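# Load loose batteries into the empty infeed chute

## Task

Take every loose battery from the tray and put it into the infeed's empty chute. Each one must lie across the chute, with its positive end pointing the same direction as the batteries already stacked.

## Robot and tools

Robot: two arms, left_arm and right_arm. Each has a five-finger hand. The left hand is the mirror image of the right hand. Calibrated base positions in the scene frame are left_arm (-0.058, +0.453, 0) m with a tiny yaw, quat_wxyz (+1.000, 0, 0, +0.012), and right_arm (+0.019, -0.479, 0) m, unrotated. A two-camera stand is fixed behind the arms. Loose objects may occasionally get nudged by outside pushes.

Scene frame: the origin is at table-top height, halfway between the nominal bases. +z is up, +x points out over the table, and +y is toward left_arm. Result poses and velocities use this frame. Reported positions may be off by a few centimetres.

Hand point: a point 0.05 m in front of the palm and 0.15 m out from the wrist flange. Its +z runs along the straight fingers and +y points out of the palm. On the right hand, +x points away from the thumb; on the left hand it points toward the thumb. Straight fingertips reach about 0.06-0.07 m past the point. A bracket on the little-finger side of the wrist can strike things. With the fingers level, the wrist may hang below the point and reach the table first.

Row layout: every command row is 28 numbers, each in [-1, 1], covering both arms even if only one moves. The order is:
- left_arm dx, dy, dz, rx, ry, rz
- left hand: little, ring, middle, index, thumb_bend, thumb_turn, force_limit, speed
- then the same 14 numbers for right_arm and the right hand.

Pose numbers: the six pose numbers are an offset, not a pose. They count from that arm's Hand target at the start of the action, along the Hand target's own axes. A value of 1.0 means 0.6 m, or 180 degrees for rotations. rx, ry, rz form one rotation vector. Sending the same offset again moves the arm further. Six zeros re-request the current Hand target. Each step, the commanded orientation is clipped to within 32 degrees of the measured one.

Hand numbers: for the fingers and thumb, +1 means open or straight and -1 means closed. thumb_turn -1 puts the thumb opposite the fingers, which is needed to grip objects about 0.035-0.065 m thick. force_limit runs linearly from about 0 N at -1 to 10 N at +1 (15 N for the two thumb motors). speed rises from nearly 0 at -1 to full speed at +0.48 and above. For a gentle grip, use speed -0.94 or lower. A hand has no 'no change' value: to keep it as it is, resend its last eight numbers.

Tools:
- execute_actions(actions, cameras): actions is a list of actions, each up to 15 rows, one row per 1/30 s step. If an action has fewer rows, its last row is held for the remaining steps. Each action lasts 0.5 s. Images are returned only if actions is empty or cameras names some. Camera names are cam_head_left, cam_head_right, cam_high, cam_left_wrist, cam_right_wrist, or ["all"].
- move(target, speed, blend, stop_force, zero, blocking, cameras): target is one 28-number row, or a list of up to 15 rows. Every row is an offset from the same starting Hand targets. Paths run in straight lines; all arms finish together, within a 10 s cap. speed is in m/s, 0.002-3.6, default 0.25; rotation is limited to twice that value in rad/s. blend is a corner-rounding radius in metres. stop_force, in N from 3 to 120, ends an arm's path when its wrist sensor feels that much push against the motion. zero (default true) re-zeroes the sensor first. blocking=false returns early and cannot be combined with stop_force. The result adds a 'move:' line giving the ending (done, off_target, moving, held, fault) and the limits that acted (paced = pose clipped, held = steps withheld). Neither done nor off_target tells you whether anything was touched.
- wait(seconds 0-10): arms hold their last command.
- stop(): brakes a running move.
- zoom_image(camera, region [x0,y0,x1,y1]): region is in pixels of the latest image, at most 504x504.
- show_instructions(): shows the reference pages.
- zero_wrist_force(arm): re-zeroes that arm's wrist sensor.
- finished_scene(scene=1): ends the scene; this cannot be undone.

Results:
- Hand target: your last commanded pose after clipping; the next offsets count from it.
- end_effector_position and quat: the measured hand point, which may rest short of the Hand target. Send the remaining gap as an offset.
- hand_measured, hand_stopped_by (moving, target, force, stalled, fault) and hand_load_n: six values each, in motor order. A load near 0 can mean the grip was lost.
- Wrist force and torque: given in end-effector axes. A third line shows the peak since the last report.
- Joint torques, motor temperatures, and MOTOR HOT and fault lines also appear.

Avoid:
- Letting any battery fall off the table or leaving one off it; this fails the task. Do not drop parts or release them while they are moving.
- Hitting fixed objects hard. Pressing past a firm contact, since the arms are stiff. About 150 N of force or the joint torque limits (wrists about 19-21 N m) cause a 10 s arm stop.
- Contact between the two arms, or one hand closing on the other.
- Routing paths close to an arm's own base.
- Holding loads or stretching an arm out for long periods; motors that reach 85 °C lock the arm.
- Moving fast near contact, since faster moves hit harder.

Each tool is called after ">>>" in YAML: its name, and indented under it one key for each argument.

Reference images:

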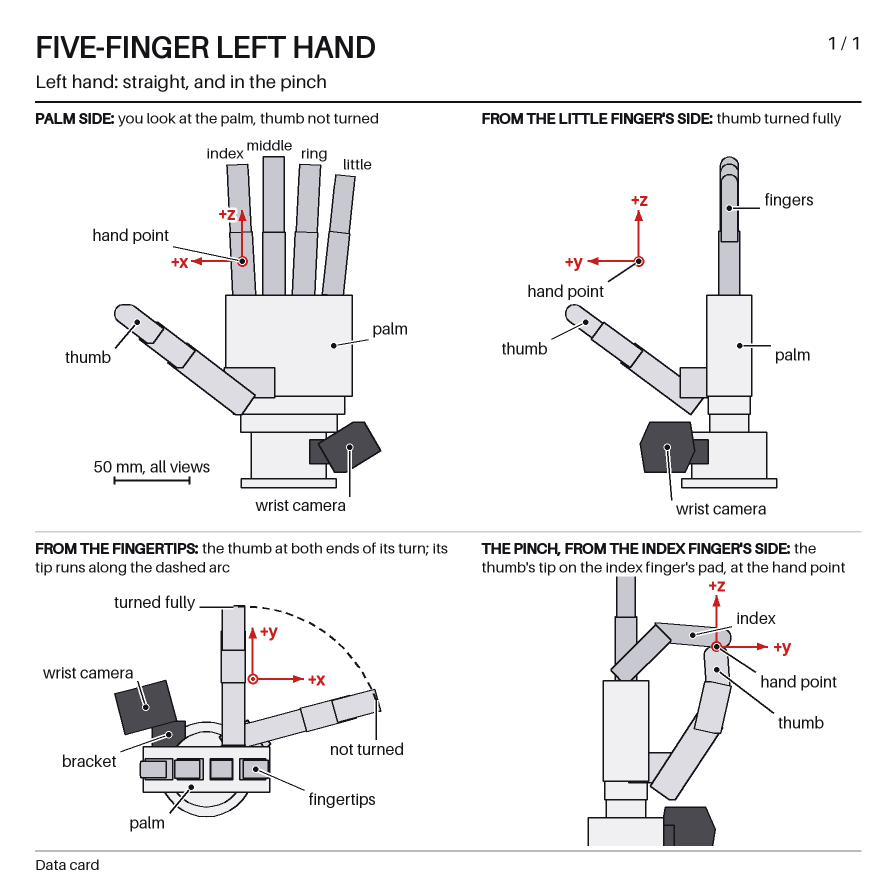

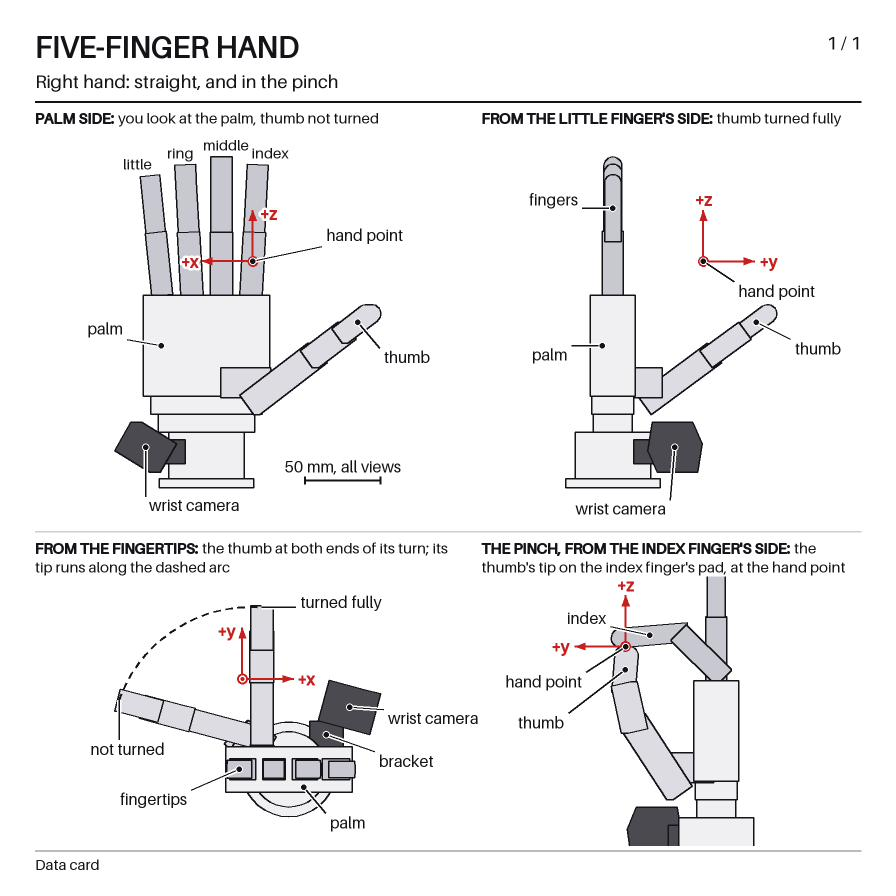

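## Session

>>> execute_actions:
  actions: []

Scene clock: 0.00 s.
left_arm: end_effector_position=(+0.4736, +0.3566, +0.2345) hand_measured=(+1.000, +1.000, +1.000, +1.000, +1.000, +1.000) hand_load_n=(+0.0, +0.0, +0.0, +0.0, +0.0, +0.0) hand_stopped_by=(target, target, target, target, target, target) hand_force_limit=0.00 hand_speed=-0.80 end_effector_quat_wxyz=(+0.130, +0.912, -0.386, +0.037) | right_arm: end_effector_position=(+0.2749, -0.7199, +0.1291) hand_measured=(+1.000, +1.000, +1.000, +1.000, +1.000, +1.000) hand_load_n=(+0.0, +0.0, +0.0, +0.0, +0.0, -0.5) hand_stopped_by=(target, target, target, target, target, target) hand_force_limit=0.00 hand_speed=-0.80 end_effector_quat_wxyz=(-0.476, -0.144, +0.855, -0.145)
Joint positions: left_arm=[3.414 -2.219 -1.063 1.598 -1.324 2.682] | right_arm=[-0.688 -0.883 1.607 1.457 2.479 -2.289]
Joint velocities: within noise
Joint torques (N m): no reading
Motor temperatures (°C): left_arm=[32 30 31 42 35 45] | right_arm=[37 31 33 40 44 50]
Wrist force (N): no reading
Wrist torque (N m): no reading
Wrist force, peak (N): no reading
Hand target: left_arm +0.4736, +0.3566, +0.2345; +0.130, +0.912, -0.386, +0.037 | right_arm +0.2749, -0.7199, +0.1291; -0.476, -0.144, +0.855, -0.145

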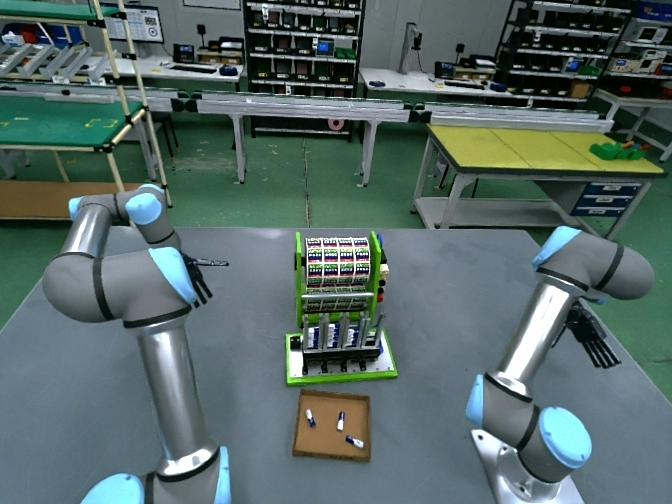

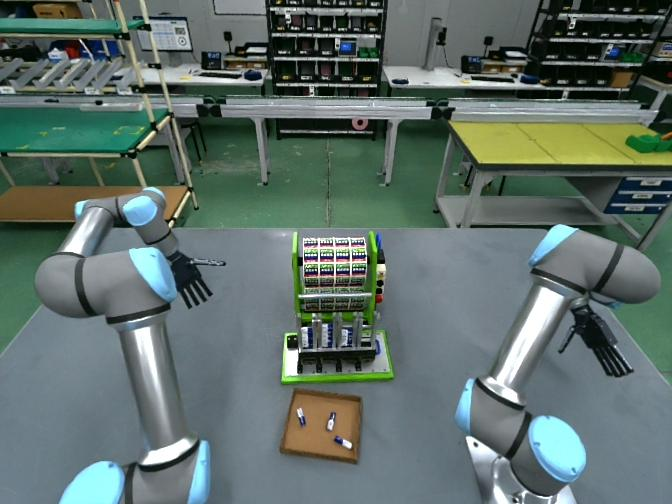

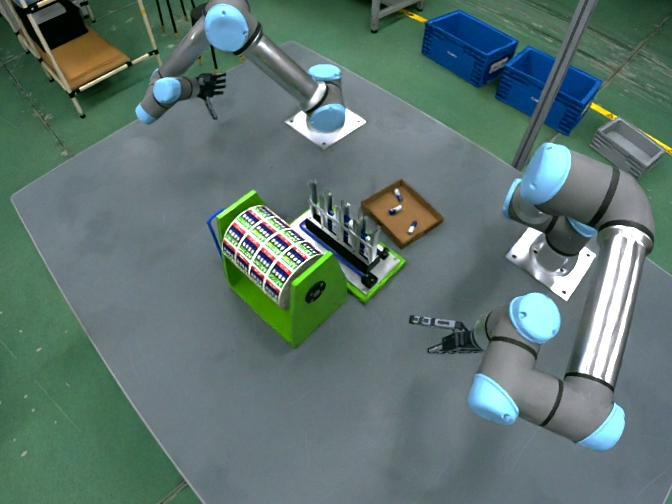

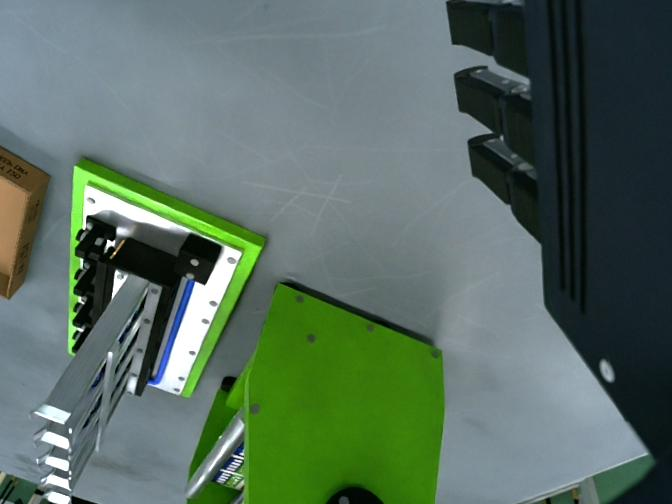

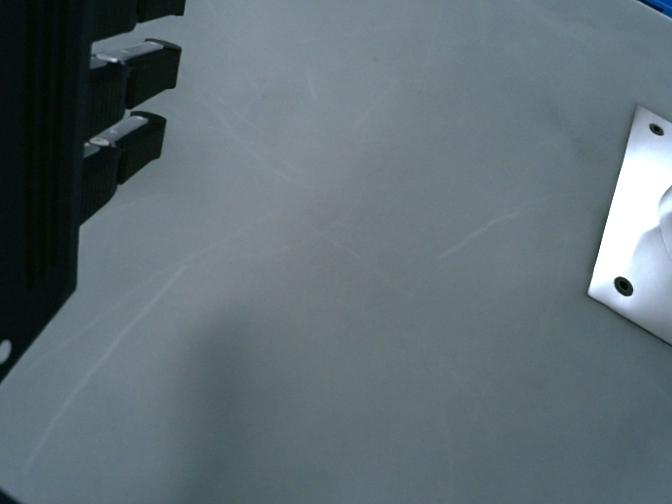

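>>> zoom_image:
  camera: "cam_head_left"
  region: [270, 220, 420, 400]

>>> zoom_image:
  camera: "cam_head_left"
  region: [280, 380, 380, 470]

>>> zoom_image:
  camera: "cam_high"
  region: [280, 160, 460, 310]

>>> zoom_image:
  camera: "cam_left_wrist"
  region: [0, 130, 300, 504]

>>> zoom_image:
  camera: "cam_head_right"
  region: [270, 220, 420, 400]

Scaled by 2.800 from the camera's 672x504 image, which has a finer 960x720 frame.

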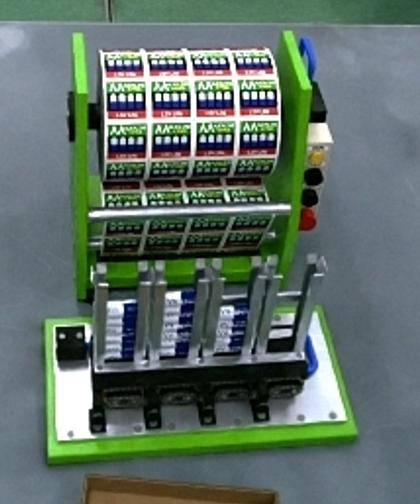

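Scaled by 5.040 from the camera's 672x504 image, which has a finer 960x720 frame.

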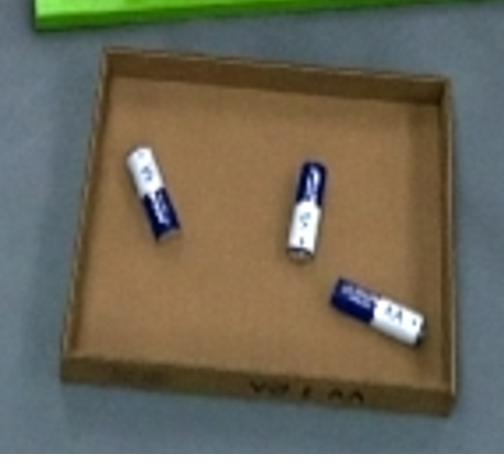

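Scaled by 2.800 from the camera's 672x504 image, which has a finer 960x720 frame.

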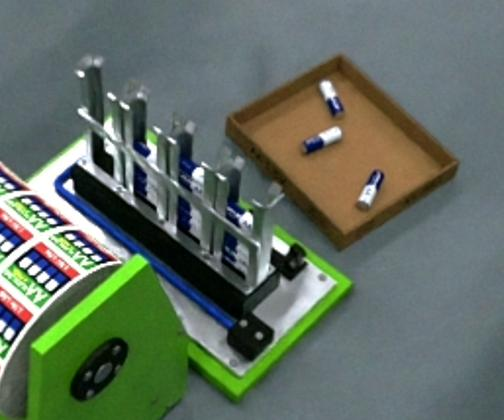

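Scaled by 1.348 from the camera's 672x504 image, which has a finer 960x720 frame.

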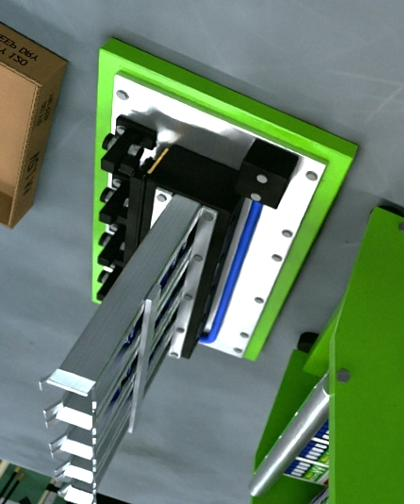

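Scaled by 2.800 from the camera's 672x504 image, which has a finer 960x720 frame.

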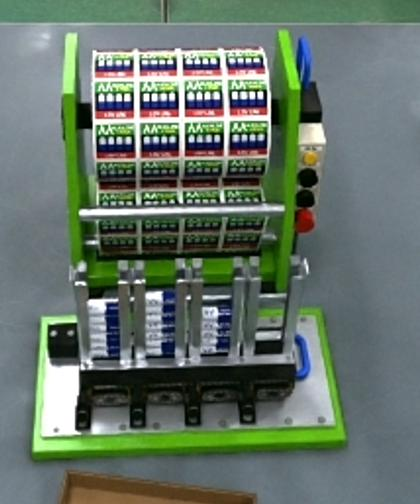

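>>> zoom_image:
  camera: "cam_head_left"
  region: [295, 300, 395, 380]

>>> zoom_image:
  camera: "cam_head_right"
  region: [285, 300, 385, 380]

>>> zoom_image:
  camera: "cam_high"
  region: [290, 170, 410, 300]

>>> zoom_image:
  camera: "cam_high"
  region: [350, 170, 450, 250]

Scaled by 5.040 from the camera's 672x504 image, which has a finer 960x720 frame.

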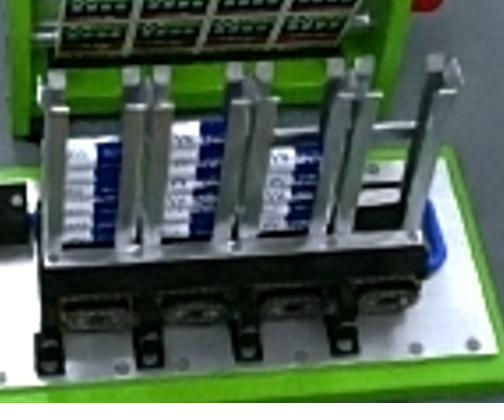

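Scaled by 5.040 from the camera's 672x504 image, which has a finer 960x720 frame.

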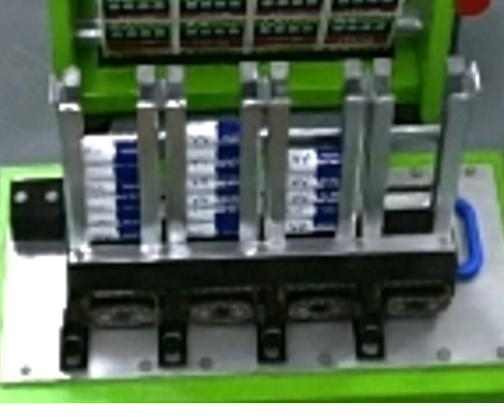

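Scaled by 3.877 from the camera's 672x504 image, which has a finer 960x720 frame.

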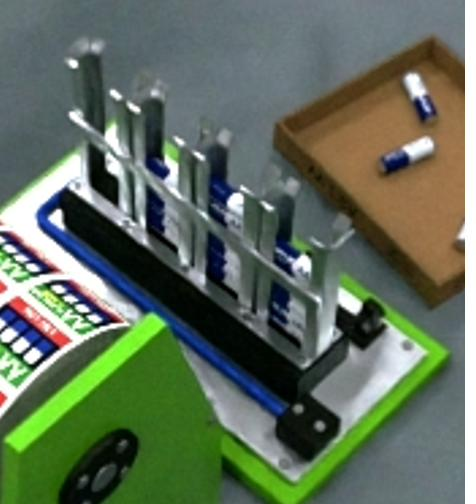

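Scaled by 5.040 from the camera's 672x504 image, which has a finer 960x720 frame.

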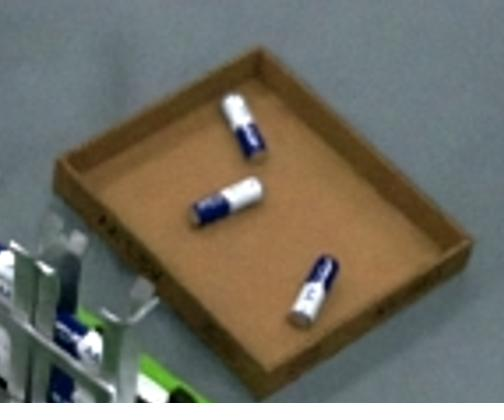

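>>> move:
  target:
    - [-0.0353, 0.1407, -0.2607, 0, 0, 0, 1, 1, 1, 1, 1, 1, 0, -0.8, 0, 0, 0, 0, 0, 0, 1, 1, 1, 1, 1, 1, 0, -0.8]
    - [-0.1845, 0.6532, -0.1753, 0.0963, 0.0536, -0.7489, 1, 1, 1, 1, 1, 1, 0, -0.8, 0, 0, 0, 0, 0, 0, 1, 1, 1, 1, 1, 1, 0, -0.8]
  blend: [0.05, 0]
  speed: 0.3
  cameras: ["cam_head_left", "cam_high", "cam_left_wrist"]

Scene clock: 259.13 s.
left_arm: end_effector_position=(+0.1197, +0.1999, +0.3991) hand_measured=(+1.000, +1.000, +1.000, +1.000, +1.000, +1.000) hand_load_n=(+0.0, +0.0, +0.0, +0.0, +0.0, +0.0) hand_stopped_by=(target, target, target, target, target, target) hand_force_limit=0.00 hand_speed=-0.80 end_effector_quat_wxyz=(+0.000, +0.708, +0.707, +0.000) | right_arm: end_effector_position=(+0.2749, -0.7199, +0.1291) hand_measured=(+1.000, +1.000, +1.000, +1.000, +1.000, +1.000) hand_load_n=(+0.0, +0.0, +0.0, +0.0, +0.0, +0.0) hand_stopped_by=(target, target, target, target, target, target) hand_force_limit=0.00 hand_speed=-0.80 end_effector_quat_wxyz=(-0.476, -0.144, +0.855, -0.145)
Joint positions: left_arm=[2.388 -1.544 -1.438 1.412 -1.57 -0.728] | right_arm=[-0.688 -0.883 1.607 1.457 2.479 -2.289]
Joint torques (N m): left_arm=[-13.67 7.29 32.1 -4.25 -1.63 -2.41] | right_arm=[-0.33 -37.7 -9.31 2.48 0.84 -0.22]
Wrist force (N): left_arm=[0.4 0.4 0.3] | right_arm=[-0.3 0.2 0.1]
Wrist torque (N m): left_arm=[0.01 -0.01 0.14] | right_arm=[0.03 0.03 -0.01]
Wrist force, peak (N): left_arm=[-0.2 -0.8 1.0] | right_arm=[-0.2 0.7 0.1]
Hand target: left_arm +0.1197, +0.1999, +0.3991; +0.000, +0.708, +0.707, +0.000 | right_arm +0.2749, -0.7199, +0.1291; -0.476, -0.144, +0.855, -0.145
Off the commanded pose: left_arm 0.000 m, 0 deg | right_arm 0.000 m, 0 deg.
move: done
Images, in order (width x height): cam_head_left 672x504, cam_high 672x504, cam_left_wrist 672x504.

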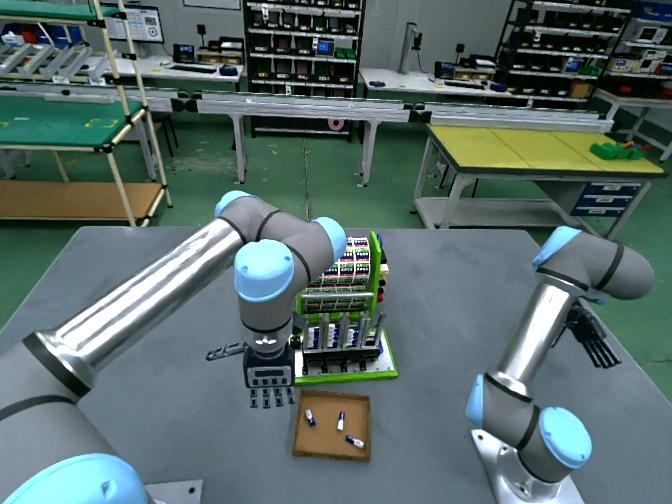

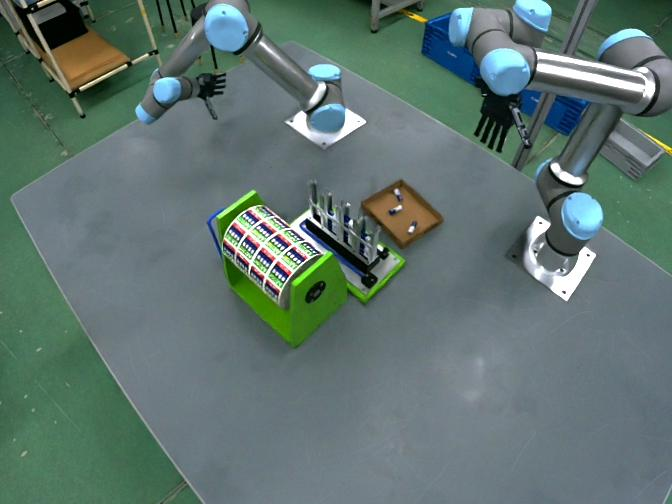

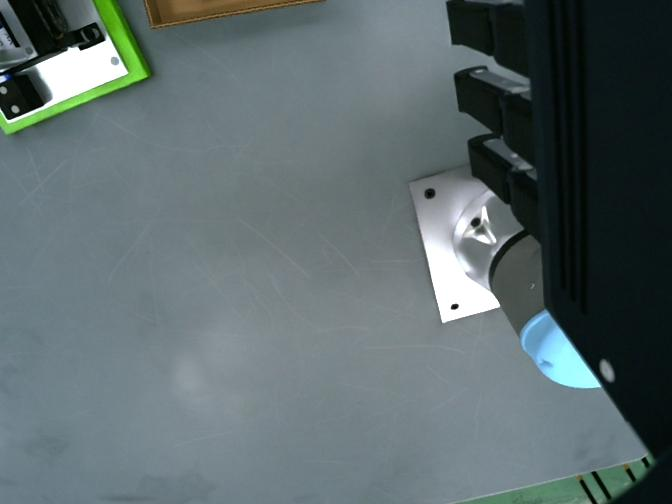

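>>> move:
  target: [-0.5667, 0.0667, 0.0833, 0, 0, 0, 1, 1, 1, 1, 1, 1, 0, -0.8, 0, 0, 0, 0, 0, 0, 1, 1, 1, 1, 1, 1, 0, -0.8]
  speed: 0.25
  cameras: ["cam_head_left", "cam_high", "cam_left_wrist"]

Scene clock: 282.53 s.
left_arm: end_effector_position=(+0.1587, -0.1386, +0.3481) hand_measured=(+1.000, +1.000, +1.000, +1.000, +1.000, +1.000) hand_load_n=(+0.0, +0.0, +0.0, +0.0, +0.0, +0.0) hand_stopped_by=(target, target, target, target, target, target) hand_force_limit=0.00 hand_speed=-0.80 end_effector_quat_wxyz=(+0.072, +0.723, +0.686, -0.030) | right_arm: end_effector_position=(+0.2749, -0.7199, +0.1291) hand_measured=(+1.000, +1.000, +1.000, +1.000, +1.000, +1.000) hand_load_n=(+0.0, +0.0, +0.0, +0.0, +0.0, +0.0) hand_stopped_by=(target, target, target, target, target, target) hand_force_limit=0.00 hand_speed=-0.80 end_effector_quat_wxyz=(-0.476, -0.144, +0.855, -0.145)
Joint positions: left_arm=[2.008 -2.543 -0.035 1.163 -1.556 -1.058] | right_arm=[-0.688 -0.883 1.607 1.457 2.479 -2.289]
Joint torques (N m): left_arm=[10.21 32.95 28.11 -0.39 1.15 2.67] | right_arm=[-0.79 -38.09 -9.23 2.32 0.81 -0.26]
Wrist force (N): left_arm=[-0.1 0.1 0.9] | right_arm=[-0.1 0.1 -0.1]
Wrist torque (N m): left_arm=[0.02 0.11 -0.07] | right_arm=[0.03 0.02 0.00]
Wrist force, peak (N): left_arm=[-1.2 0.3 2.7] | right_arm=[-0.2 0.7 0.2]
Hand target: left_arm +0.1592, -0.1402, +0.3491; +0.000, +0.708, +0.707, +0.000 | right_arm +0.2749, -0.7199, +0.1291; -0.476, -0.144, +0.855, -0.145
Off the commanded pose: left_arm 0.002 m, 9 deg | right_arm 0.000 m, 0 deg.
elbow stopped short (left arm): the move would have taken joint 3 (elbow) straighter than the controller allows.
move: off_target (left_arm)
Images, in order (width x height): cam_head_left 672x504, cam_high 672x504, cam_left_wrist 672x504.

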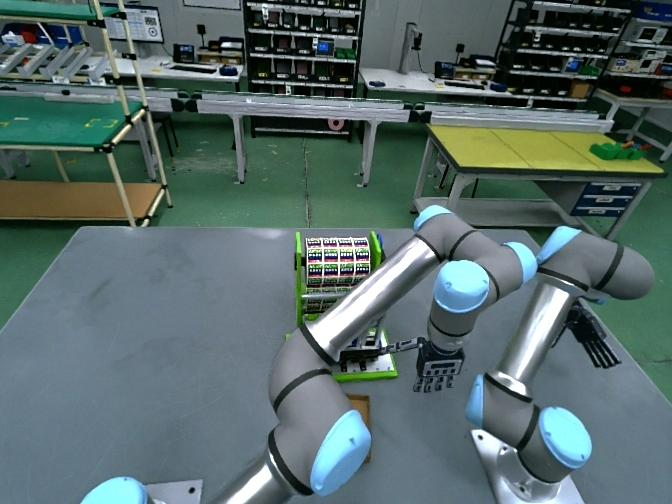

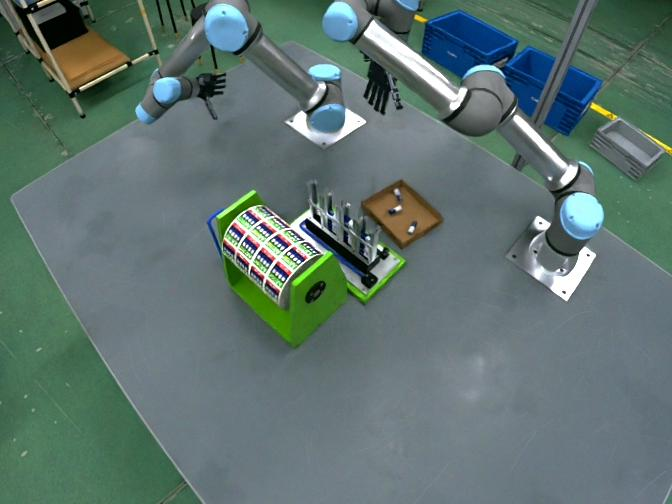

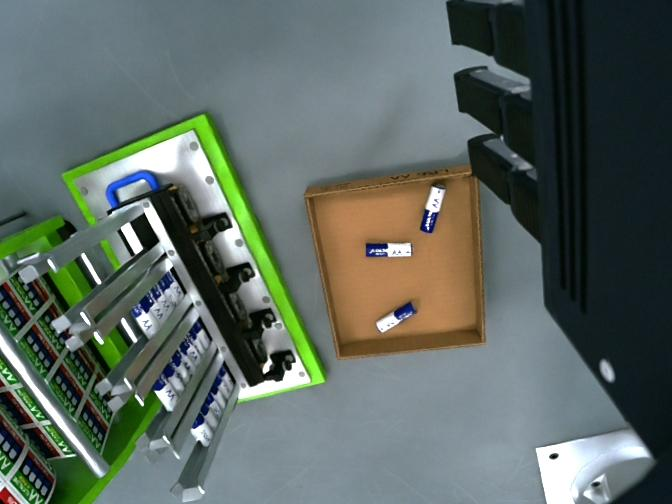

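>>> zoom_image:
  camera: "cam_left_wrist"
  region: [0, 100, 340, 504]

>>> zoom_image:
  camera: "cam_left_wrist"
  region: [300, 160, 500, 370]

Scaled by 1.248 from the camera's 672x504 image, which has a finer 960x720 frame.

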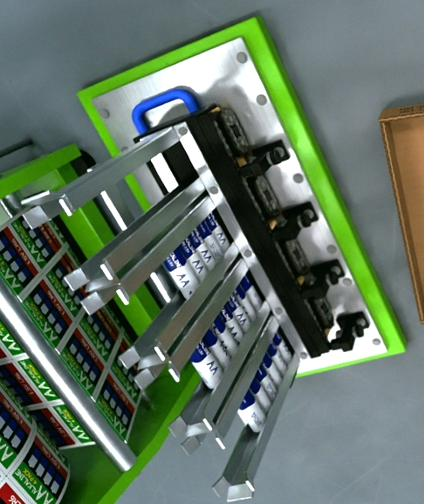

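Scaled by 2.400 from the camera's 672x504 image, which has a finer 960x720 frame.

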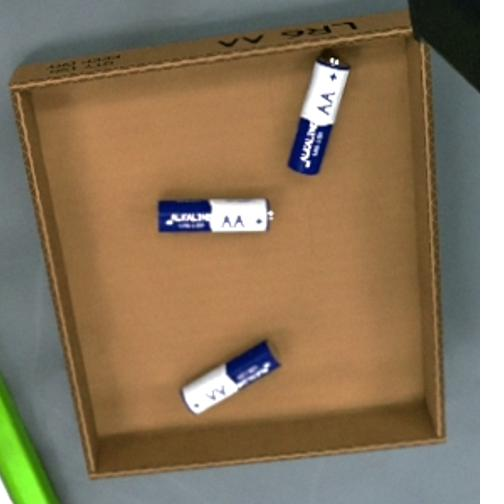

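>>> zoom_image:
  camera: "cam_left_wrist"
  region: [100, 240, 260, 460]

>>> zoom_image:
  camera: "cam_left_wrist"
  region: [10, 170, 190, 320]

Scaled by 2.291 from the camera's 672x504 image, which has a finer 960x720 frame.

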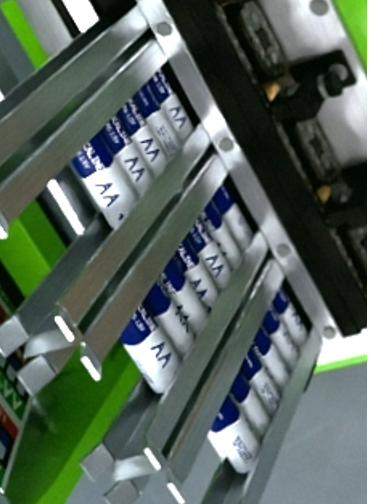

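Scaled by 2.800 from the camera's 672x504 image, which has a finer 960x720 frame.

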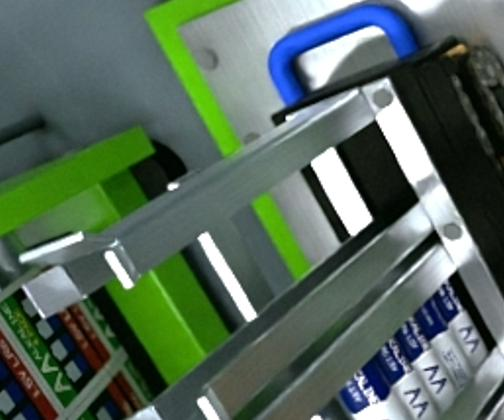

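>>> move:
  target: [0.767, -0.067, -0.083, 0, 0, 0, 1, 1, 1, 1, 1, 1, 0, -0.8, 0.2853, 0.1997, -0.1238, 0, 0, 0, 1, 1, 1, 1, 1, 1, 0, -0.8]
  speed: 0.25
  cameras: ["cam_head_left"]

Scene clock: 478.03 s.
left_arm: end_effector_position=(+0.1305, +0.1931, +0.3849) hand_measured=(+1.000, +1.000, +1.000, +1.000, +1.000, +1.000) hand_load_n=(+0.0, +0.0, +0.0, +0.0, +0.0, +0.0) hand_stopped_by=(target, target, target, target, target, target) hand_force_limit=0.00 hand_speed=-0.80 end_effector_quat_wxyz=(+0.020, +0.712, +0.701, -0.008) | right_arm: end_effector_position=(+0.2302, -0.6490, +0.2298) hand_measured=(+1.000, +1.000, +1.000, +1.000, +1.000, +1.000) hand_load_n=(+0.0, +0.0, +0.0, +0.0, +0.0, +0.0) hand_stopped_by=(target, target, target, target, target, target) hand_force_limit=0.00 hand_speed=-0.80 end_effector_quat_wxyz=(-0.476, -0.144, +0.855, -0.145)
Joint positions: left_arm=[2.414 -1.537 -1.472 1.477 -1.551 -0.688] | right_arm=[-0.623 -1.162 1.775 1.631 2.441 -2.207]
Joint torques (N m): left_arm=[8.57 26.46 9.06 -4.07 1.23 2.72] | right_arm=[-13.84 -12.51 -21.13 0.25 3.62 -1.44]
Wrist force (N): left_arm=[0.6 0.5 0.2] | right_arm=[0.1 0.2 0.0]
Wrist torque (N m): left_arm=[0.03 -0.07 -0.06] | right_arm=[0.05 0.01 -0.03]
Wrist force, peak (N): left_arm=[-1.2 -3.0 0.5] | right_arm=[3.7 1.2 -0.7]
Hand target: left_arm +0.1305, +0.1932, +0.3849; +0.020, +0.712, +0.701, -0.008 (not the last commanded pose) | right_arm +0.2302, -0.6490, +0.2298; -0.476, -0.144, +0.855, -0.145 (not the last commanded pose)
Off the commanded pose: left_arm 0.128 m, 3 deg | right_arm 0.091 m, 0 deg.
move: held (right_arm; a check stopped the path), off_target (left_arm; braked when a check withheld steps of right_arm); limits=held
pose unreachable (right arm): on one or more control steps of this call, first in action 0 (counted from 0), this arm could not follow its commanded pose, so it was not sent that pose on those steps. It may still have moved: this result reports where it is.
cause: moving toward the commanded pose would bring two parts of the arm too close to each other (joints 4 (wrist 1) to 6 (wrist 3) lie between them).
Images, in order (width x height): cam_head_left 672x504.

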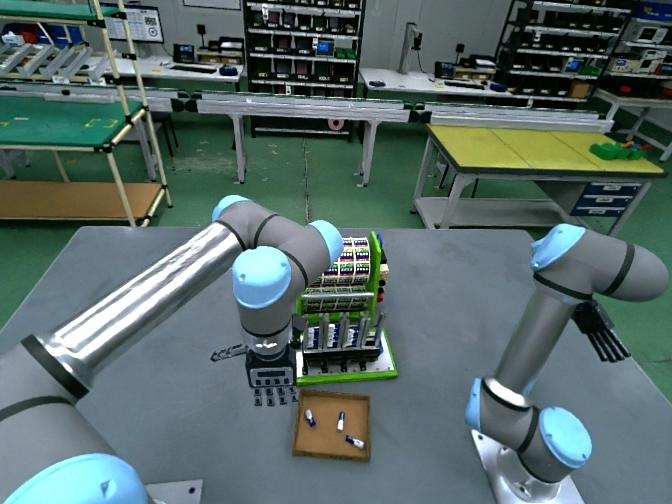

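>>> move:
  target: [0.211, -0.0175, -0.025, 0.0054, 0.0126, -0.005, 1, 1, 1, 1, 1, 1, 0, -0.8, -0.0503, 0.0128, -0.2535, -0.3376, -0.18, 0.5431, 1, 1, 1, 1, 1, 1, 0, -0.8]
  speed: 0.3
  cameras: ["cam_head_left", "cam_right_wrist"]

Scene clock: 494.20 s.
left_arm: end_effector_position=(+0.1218, +0.3204, +0.3947) hand_measured=(+1.000, +1.000, +1.000, +1.000, +1.000, +1.000) hand_load_n=(+0.0, +0.0, +0.0, +0.0, +0.0, +0.0) hand_stopped_by=(target, target, target, target, target, target) hand_force_limit=0.00 hand_speed=-0.80 end_effector_quat_wxyz=(+0.000, +0.707, +0.707, +0.000) | right_arm: end_effector_position=(+0.3601, -0.5801, +0.2798) hand_measured=(+1.000, +1.000, +1.000, +1.000, +1.000, +1.000) hand_load_n=(+0.0, +0.0, +0.5, +0.0, +0.0, +0.0) hand_stopped_by=(target, target, target, target, target, target) hand_force_limit=0.00 hand_speed=-0.80 end_effector_quat_wxyz=(-0.001, +0.707, +0.707, +0.000)
Joint positions: left_arm=[2.899 -1.253 -1.686 1.368 -1.57 -0.219] | right_arm=[-0.725 -1.644 1.788 1.428 1.571 -0.726]
Joint torques (N m): left_arm=[9.29 11.88 8.93 -4.16 1.07 3.09] | right_arm=[12.52 -28.23 -13.64 0.2 2.29 1.8]
Wrist force (N): left_arm=[-0.3 0.5 0.1] | right_arm=[0.1 1.1 0.9]
Wrist torque (N m): left_arm=[0.14 0.14 -0.12] | right_arm=[0.10 -0.01 0.09]
Wrist force, peak (N): left_arm=[0.7 0.6 -0.3] | right_arm=[0.7 1.6 1.0]
Hand target: left_arm +0.1218, +0.3204, +0.3947; +0.000, +0.707, +0.707, +0.000 | right_arm +0.3601, -0.5801, +0.2798; -0.001, +0.707, +0.707, +0.000
Off the commanded pose: left_arm 0.000 m, 0 deg | right_arm 0.000 m, 0 deg.
move: done
Images, in order (width x height): cam_head_left 672x504, cam_right_wrist 672x504.

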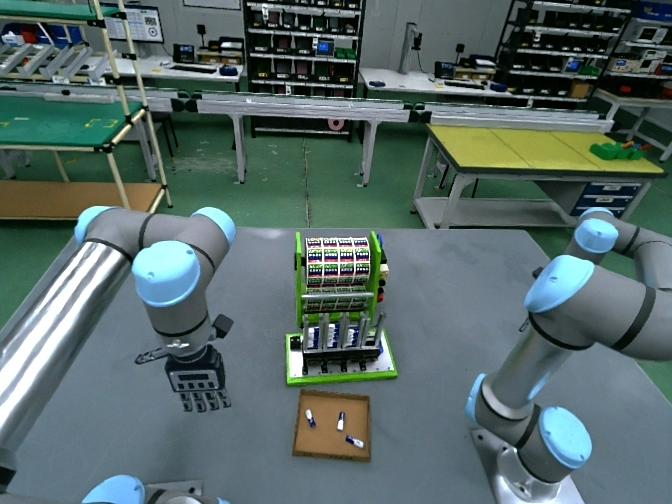

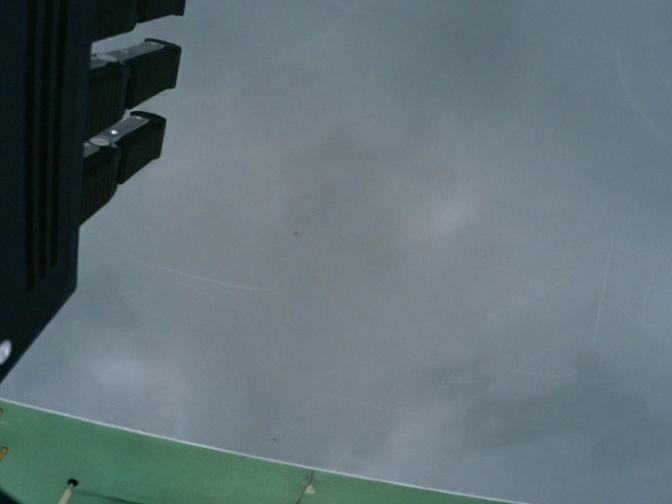

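>>> move:
  target: [0, 0, 0, 0, 0, 0, 1, 1, 1, 1, 1, 1, 0, -0.8, 0.967, -0.283, 0.133, 0.3162, 0.212, 0.3328, 1, 1, 1, 1, 1, 1, 0, -0.8]
  speed: 0.25
  cameras: ["cam_head_left", "cam_right_wrist", "cam_high"]

Scene clock: 518.53 s.
left_arm: end_effector_position=(+0.1218, +0.3204, +0.3947) hand_measured=(+1.000, +1.000, +1.000, +1.000, +1.000, +1.000) hand_load_n=(+0.0, +0.0, +0.0, +0.0, +0.0, +0.0) hand_stopped_by=(target, target, target, target, target, target) hand_force_limit=0.00 hand_speed=-0.80 end_effector_quat_wxyz=(+0.000, +0.707, +0.707, +0.000) | right_arm: end_effector_position=(+0.1897, +0.0000, +0.2007) hand_measured=(+1.000, +1.000, +1.000, +1.000, +1.000, +1.000) hand_load_n=(+0.0, +0.0, +0.0, -0.5, -0.5, +0.0) hand_stopped_by=(target, target, target, target, target, target) hand_force_limit=0.00 hand_speed=-0.80 end_effector_quat_wxyz=(-0.527, +0.827, +0.164, -0.105)
Joint positions: left_arm=[2.899 -1.253 -1.686 1.368 -1.57 -0.219] | right_arm=[0.504 -1.242 1.721 0.856 0.449 1.833]
Joint torques (N m): left_arm=[10.03 10.82 8.06 -4.12 1.11 2.83] | right_arm=[11.96 -46.87 -2.64 -0.41 1.43 1.86]
Wrist force (N): left_arm=[-0.3 0.6 0.1] | right_arm=[0.7 1.2 0.3]
Wrist torque (N m): left_arm=[0.15 0.14 -0.13] | right_arm=[0.15 -0.03 0.13]
Wrist force, peak (N): left_arm=[-0.5 1.0 0.0] | right_arm=[0.8 1.7 0.8]
Hand target: left_arm +0.1218, +0.3204, +0.3947; +0.000, +0.707, +0.707, +0.000 | right_arm +0.1897, +0.0000, +0.2007; -0.527, +0.827, +0.164, -0.105
Off the commanded pose: left_arm 0.000 m, 0 deg | right_arm 0.000 m, 0 deg.
move: done
Images, in order (width x height): cam_head_left 672x504, cam_high 672x504, cam_right_wrist 672x504.

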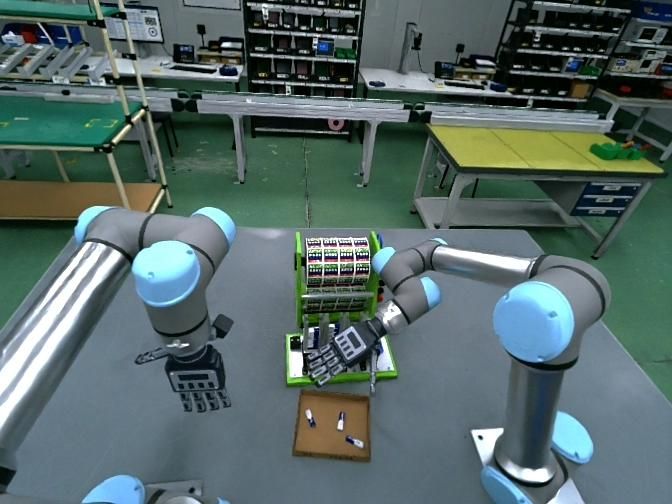

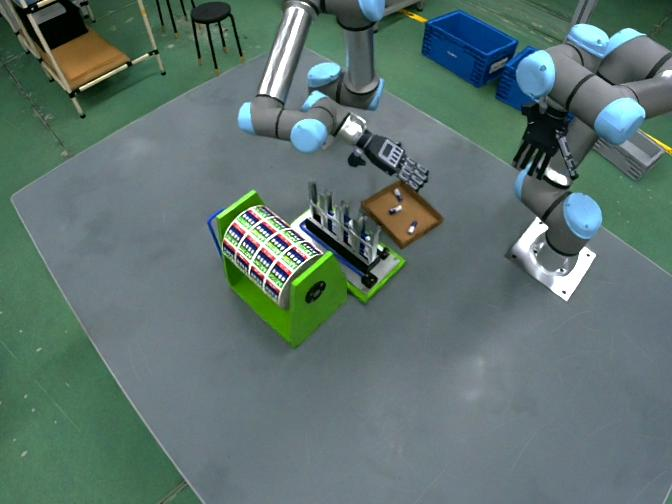

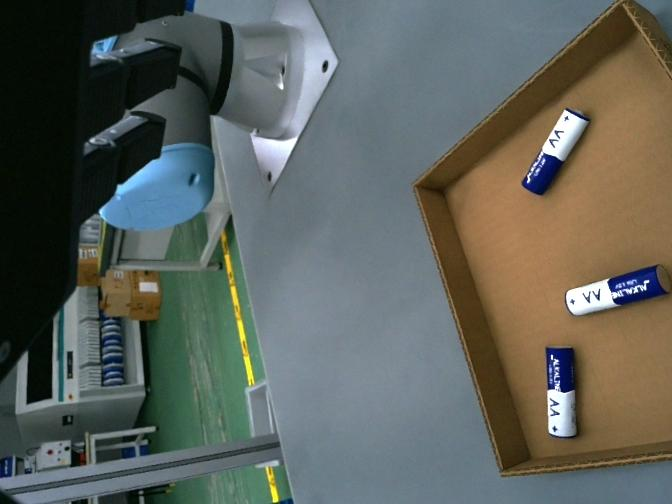

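>>> move:
  target: [0, 0, 0, 0, 0, 0, 1, 1, 1, 1, 1, 1, 0, -0.8, 0, 0, 0, 0, 0, 0, 1, 1, 1, 0.2, 0.34, -0.8, -0.2, 0]
  cameras: ["cam_right_wrist"]

Scene clock: 533.20 s.
left_arm: end_effector_position=(+0.1218, +0.3204, +0.3947) hand_measured=(+1.000, +1.000, +1.000, +1.000, +1.000, +1.000) hand_load_n=(+0.0, +0.0, +0.0, +0.0, +0.0, +0.0) hand_stopped_by=(target, target, target, target, target, target) hand_force_limit=0.00 hand_speed=-0.80 end_effector_quat_wxyz=(+0.000, +0.707, +0.707, +0.000) | right_arm: end_effector_position=(+0.1897, +0.0000, +0.2007) hand_measured=(+1.000, +1.000, +1.000, +0.200, +0.340, -0.800) hand_load_n=(+0.0, +0.0, -0.5, +0.0, +0.0, +0.0) hand_stopped_by=(target, target, target, target, target, target) hand_force_limit=-0.20 hand_speed=0.00 end_effector_quat_wxyz=(-0.527, +0.827, +0.164, -0.105)
Joint positions: left_arm=[2.899 -1.253 -1.686 1.368 -1.57 -0.219] | right_arm=[0.504 -1.242 1.721 0.856 0.449 1.833]
Joint torques (N m): left_arm=[9.45 11.54 9.5 -4.2 0.79 2.55] | right_arm=[11.28 -45.15 -3.77 0.2 1.04 1.85]
Wrist force (N): left_arm=[-0.3 0.7 -0.2] | right_arm=[0.8 1.3 0.0]
Wrist torque (N m): left_arm=[0.18 0.15 -0.13] | right_arm=[0.17 -0.03 0.15]
Wrist force, peak (N): left_arm=[-0.5 0.9 0.0] | right_arm=[1.0 1.5 0.5]
Hand target: left_arm +0.1218, +0.3204, +0.3947; +0.000, +0.707, +0.707, +0.000 | right_arm +0.1897, +0.0000, +0.2007; -0.527, +0.827, +0.164, -0.105
Off the commanded pose: left_arm 0.000 m, 0 deg | right_arm 0.000 m, 0 deg.
move: done
Images, in order (width x height): cam_right_wrist 672x504.

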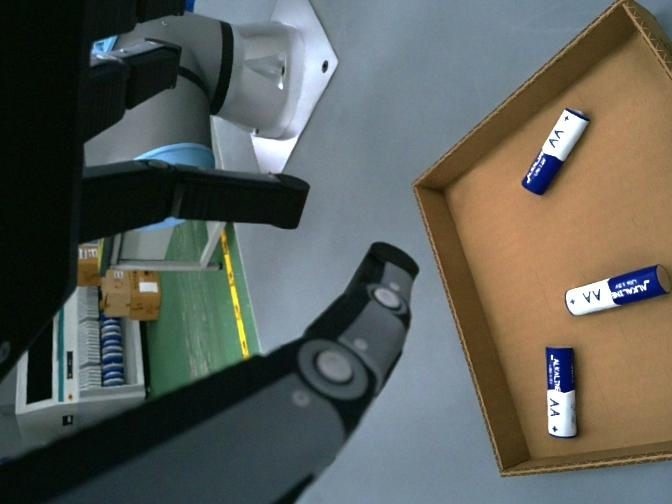

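>>> move:
  target: [0, 0, 0, 0, 0, 0, 1, 1, 1, 1, 1, 1, 0, -0.8, 0, 0, 0, 0, 0, 0, 1, 1, 1, -0.12, 0.34, -0.8, -0.2, 0]
  cameras: ["cam_right_wrist"]

>>> zoom_image:
  camera: "cam_right_wrist"
  region: [200, 120, 460, 380]

Scene clock: 540.23 s.
left_arm: end_effector_position=(+0.1218, +0.3204, +0.3947) hand_measured=(+1.000, +1.000, +1.000, +1.000, +1.000, +1.000) hand_load_n=(+0.0, +0.0, -0.5, +0.0, +0.0, +0.0) hand_stopped_by=(target, target, target, target, target, target) hand_force_limit=0.00 hand_speed=-0.80 end_effector_quat_wxyz=(+0.000, +0.707, +0.707, +0.000) | right_arm: end_effector_position=(+0.1897, +0.0000, +0.2007) hand_measured=(+1.000, +1.000, +1.000, -0.120, +0.340, -0.800) hand_load_n=(+0.0, +0.0, +0.0, +0.0, +0.0, +0.0) hand_stopped_by=(target, target, target, target, target, target) hand_force_limit=-0.20 hand_speed=0.00 end_effector_quat_wxyz=(-0.527, +0.827, +0.164, -0.105)
Joint positions: left_arm=[2.899 -1.253 -1.686 1.368 -1.57 -0.219] | right_arm=[0.504 -1.242 1.721 0.856 0.449 1.833]
Joint torques (N m): left_arm=[9.15 10.1 9.06 -4.09 0.58 2.79] | right_arm=[11.38 -45.81 -6.84 0.24 0.93 1.87]
Wrist force (N): left_arm=[-0.4 0.4 -0.1] | right_arm=[0.7 1.4 0.3]
Wrist torque (N m): left_arm=[0.12 0.16 -0.12] | right_arm=[0.17 -0.02 0.14]
Wrist force, peak (N): left_arm=[-0.5 1.0 -0.1] | right_arm=[0.7 1.5 0.5]
Hand target: left_arm +0.1218, +0.3204, +0.3947; +0.000, +0.707, +0.707, +0.000 | right_arm +0.1897, +0.0000, +0.2007; -0.527, +0.827, +0.164, -0.105
Off the commanded pose: left_arm 0.000 m, 0 deg | right_arm 0.000 m, 0 deg.
move: done
Images, in order (width x height): cam_right_wrist 672x504.

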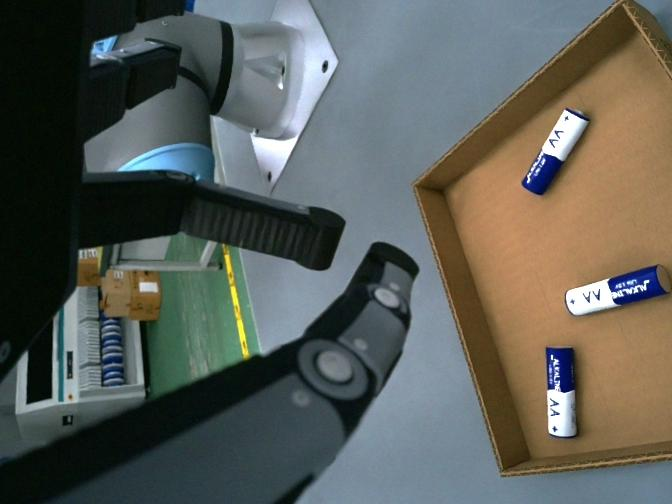

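Scaled by 1.938 from the camera's 672x504 image, which has a finer 960x720 frame.

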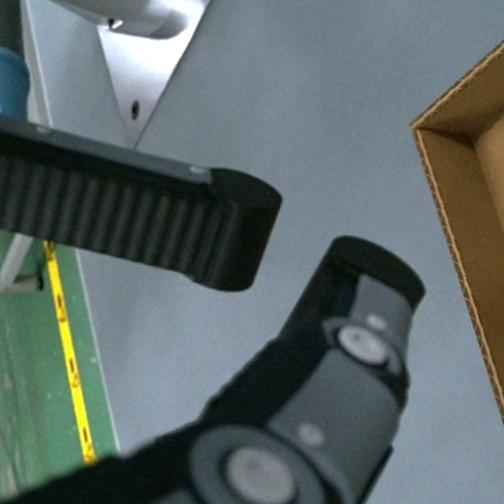

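>>> move:
  target: [0, 0, 0, 0, 0, 0, 1, 1, 1, 1, 1, 1, 0, -0.8, 0.0312, 0.138, 0.2193, 0, 0, 0, 1, 1, 1, 0.3, 0.34, -0.8, -0.2, 0]
  speed: 0.15
  cameras: ["cam_right_wrist", "cam_head_left"]

Scene clock: 563.53 s.
left_arm: end_effector_position=(+0.1218, +0.3204, +0.3947) hand_measured=(+1.000, +1.000, +1.000, +1.000, +1.000, +1.000) hand_load_n=(+0.0, +0.0, +0.0, +0.0, +0.0, +0.0) hand_stopped_by=(target, target, target, target, target, target) hand_force_limit=0.00 hand_speed=-0.80 end_effector_quat_wxyz=(+0.000, +0.707, +0.707, +0.000) | right_arm: end_effector_position=(+0.1748, +0.0851, +0.0702) hand_measured=(+1.000, +1.000, +1.000, +0.300, +0.340, -0.800) hand_load_n=(+0.0, +0.0, +0.0, -0.5, +0.0, +0.0) hand_stopped_by=(target, target, target, target, target, target) hand_force_limit=-0.20 hand_speed=0.00 end_effector_quat_wxyz=(-0.527, +0.827, +0.164, -0.105)
Joint positions: left_arm=[2.899 -1.253 -1.686 1.368 -1.57 -0.219] | right_arm=[0.693 -1.017 1.677 0.345 0.524 2.205]
Joint torques (N m): left_arm=[9.64 11.48 9.47 -4.05 0.68 2.63] | right_arm=[11.77 -15.34 -21.66 -0.7 1.51 1.75]
Wrist force (N): left_arm=[-0.3 0.7 0.3] | right_arm=[-0.1 1.3 0.0]
Wrist torque (N m): left_arm=[0.16 0.15 -0.13] | right_arm=[0.18 0.09 0.09]
Wrist force, peak (N): left_arm=[-0.5 0.9 0.2] | right_arm=[-0.1 2.0 0.7]
Hand target: left_arm +0.1218, +0.3204, +0.3947; +0.000, +0.707, +0.707, +0.000 | right_arm +0.1748, +0.0851, +0.0701; -0.527, +0.827, +0.164, -0.105
Off the commanded pose: left_arm 0.000 m, 0 deg | right_arm 0.000 m, 0 deg.
move: done
Images, in order (width x height): cam_head_left 672x504, cam_right_wrist 672x504.

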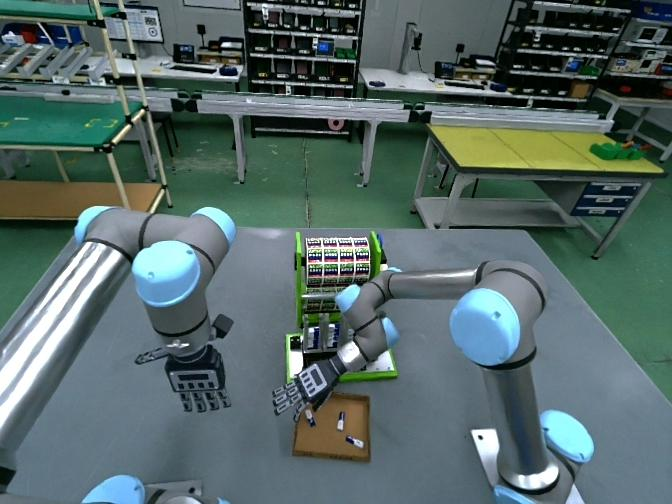

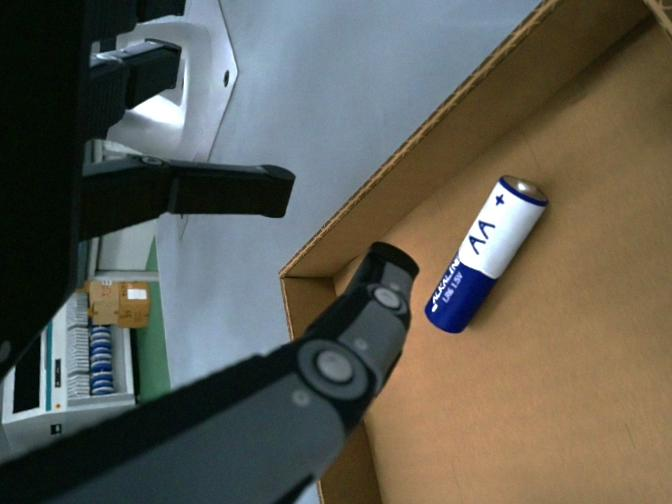

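>>> move:
  target: [0, 0, 0, 0, 0, 0, 1, 1, 1, 1, 1, 1, 0, -0.8, 0, 0.0302, 0.0141, 0, 0, 0, 1, 1, 1, 0.3, 0.34, -0.8, -0.2, 0]
  speed: 0.05
  stop_force: 6
  cameras: ["cam_right_wrist"]

Scene clock: 609.97 s.
left_arm: end_effector_position=(+0.1218, +0.3204, +0.3947) hand_measured=(+1.000, +1.000, +1.000, +1.000, +1.000, +1.000) hand_load_n=(+0.0, +0.0, +0.0, +0.0, +0.0, +0.0) hand_stopped_by=(target, target, target, target, target, target) hand_force_limit=0.00 hand_speed=-0.80 end_effector_quat_wxyz=(+0.000, +0.707, +0.707, +0.000) | right_arm: end_effector_position=(+0.1748, +0.0851, +0.0501) hand_measured=(+1.000, +1.000, +1.000, +0.300, +0.340, -0.800) hand_load_n=(+0.0, +0.0, +0.0, +0.0, +0.0, +0.0) hand_stopped_by=(target, target, target, target, target, target) hand_force_limit=-0.20 hand_speed=0.00 end_effector_quat_wxyz=(-0.527, +0.827, +0.164, -0.105)
Joint positions: left_arm=[2.899 -1.253 -1.686 1.368 -1.57 -0.219] | right_arm=[0.693 -0.988 1.69 0.301 0.524 2.205]
Joint torques (N m): left_arm=[9.02 10.54 9.65 -3.97 0.68 2.63] | right_arm=[11.96 -17.48 -0.8 -0.42 1.49 1.87]
Wrist force (N): left_arm=[-0.1 0.3 0.1] | right_arm=[0.1 1.4 -0.2]
Wrist torque (N m): left_arm=[0.11 0.12 -0.11] | right_arm=[0.20 0.04 0.10]
Wrist force, peak (N): left_arm=[-0.7 0.8 0.2] | right_arm=[0.1 1.9 0.1]
Hand target: left_arm +0.1218, +0.3204, +0.3947; +0.000, +0.707, +0.707, +0.000 | right_arm +0.1748, +0.0851, +0.0501; -0.527, +0.827, +0.164, -0.105
Off the commanded pose: left_arm 0.000 m, 0 deg | right_arm 0.000 m, 0 deg.
move: done
Images, in order (width x height): cam_right_wrist 672x504.

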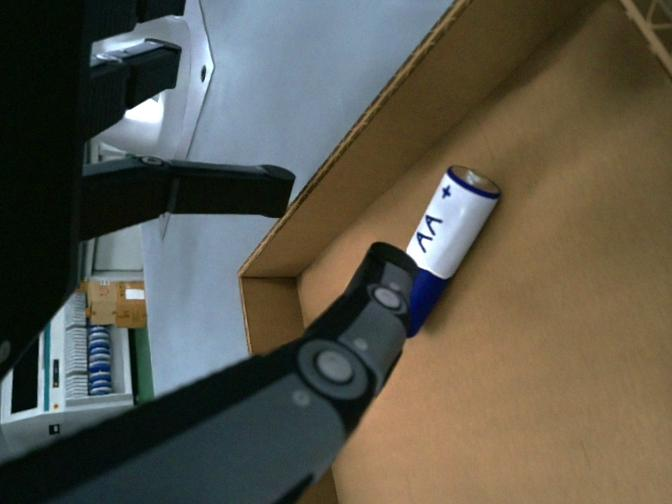

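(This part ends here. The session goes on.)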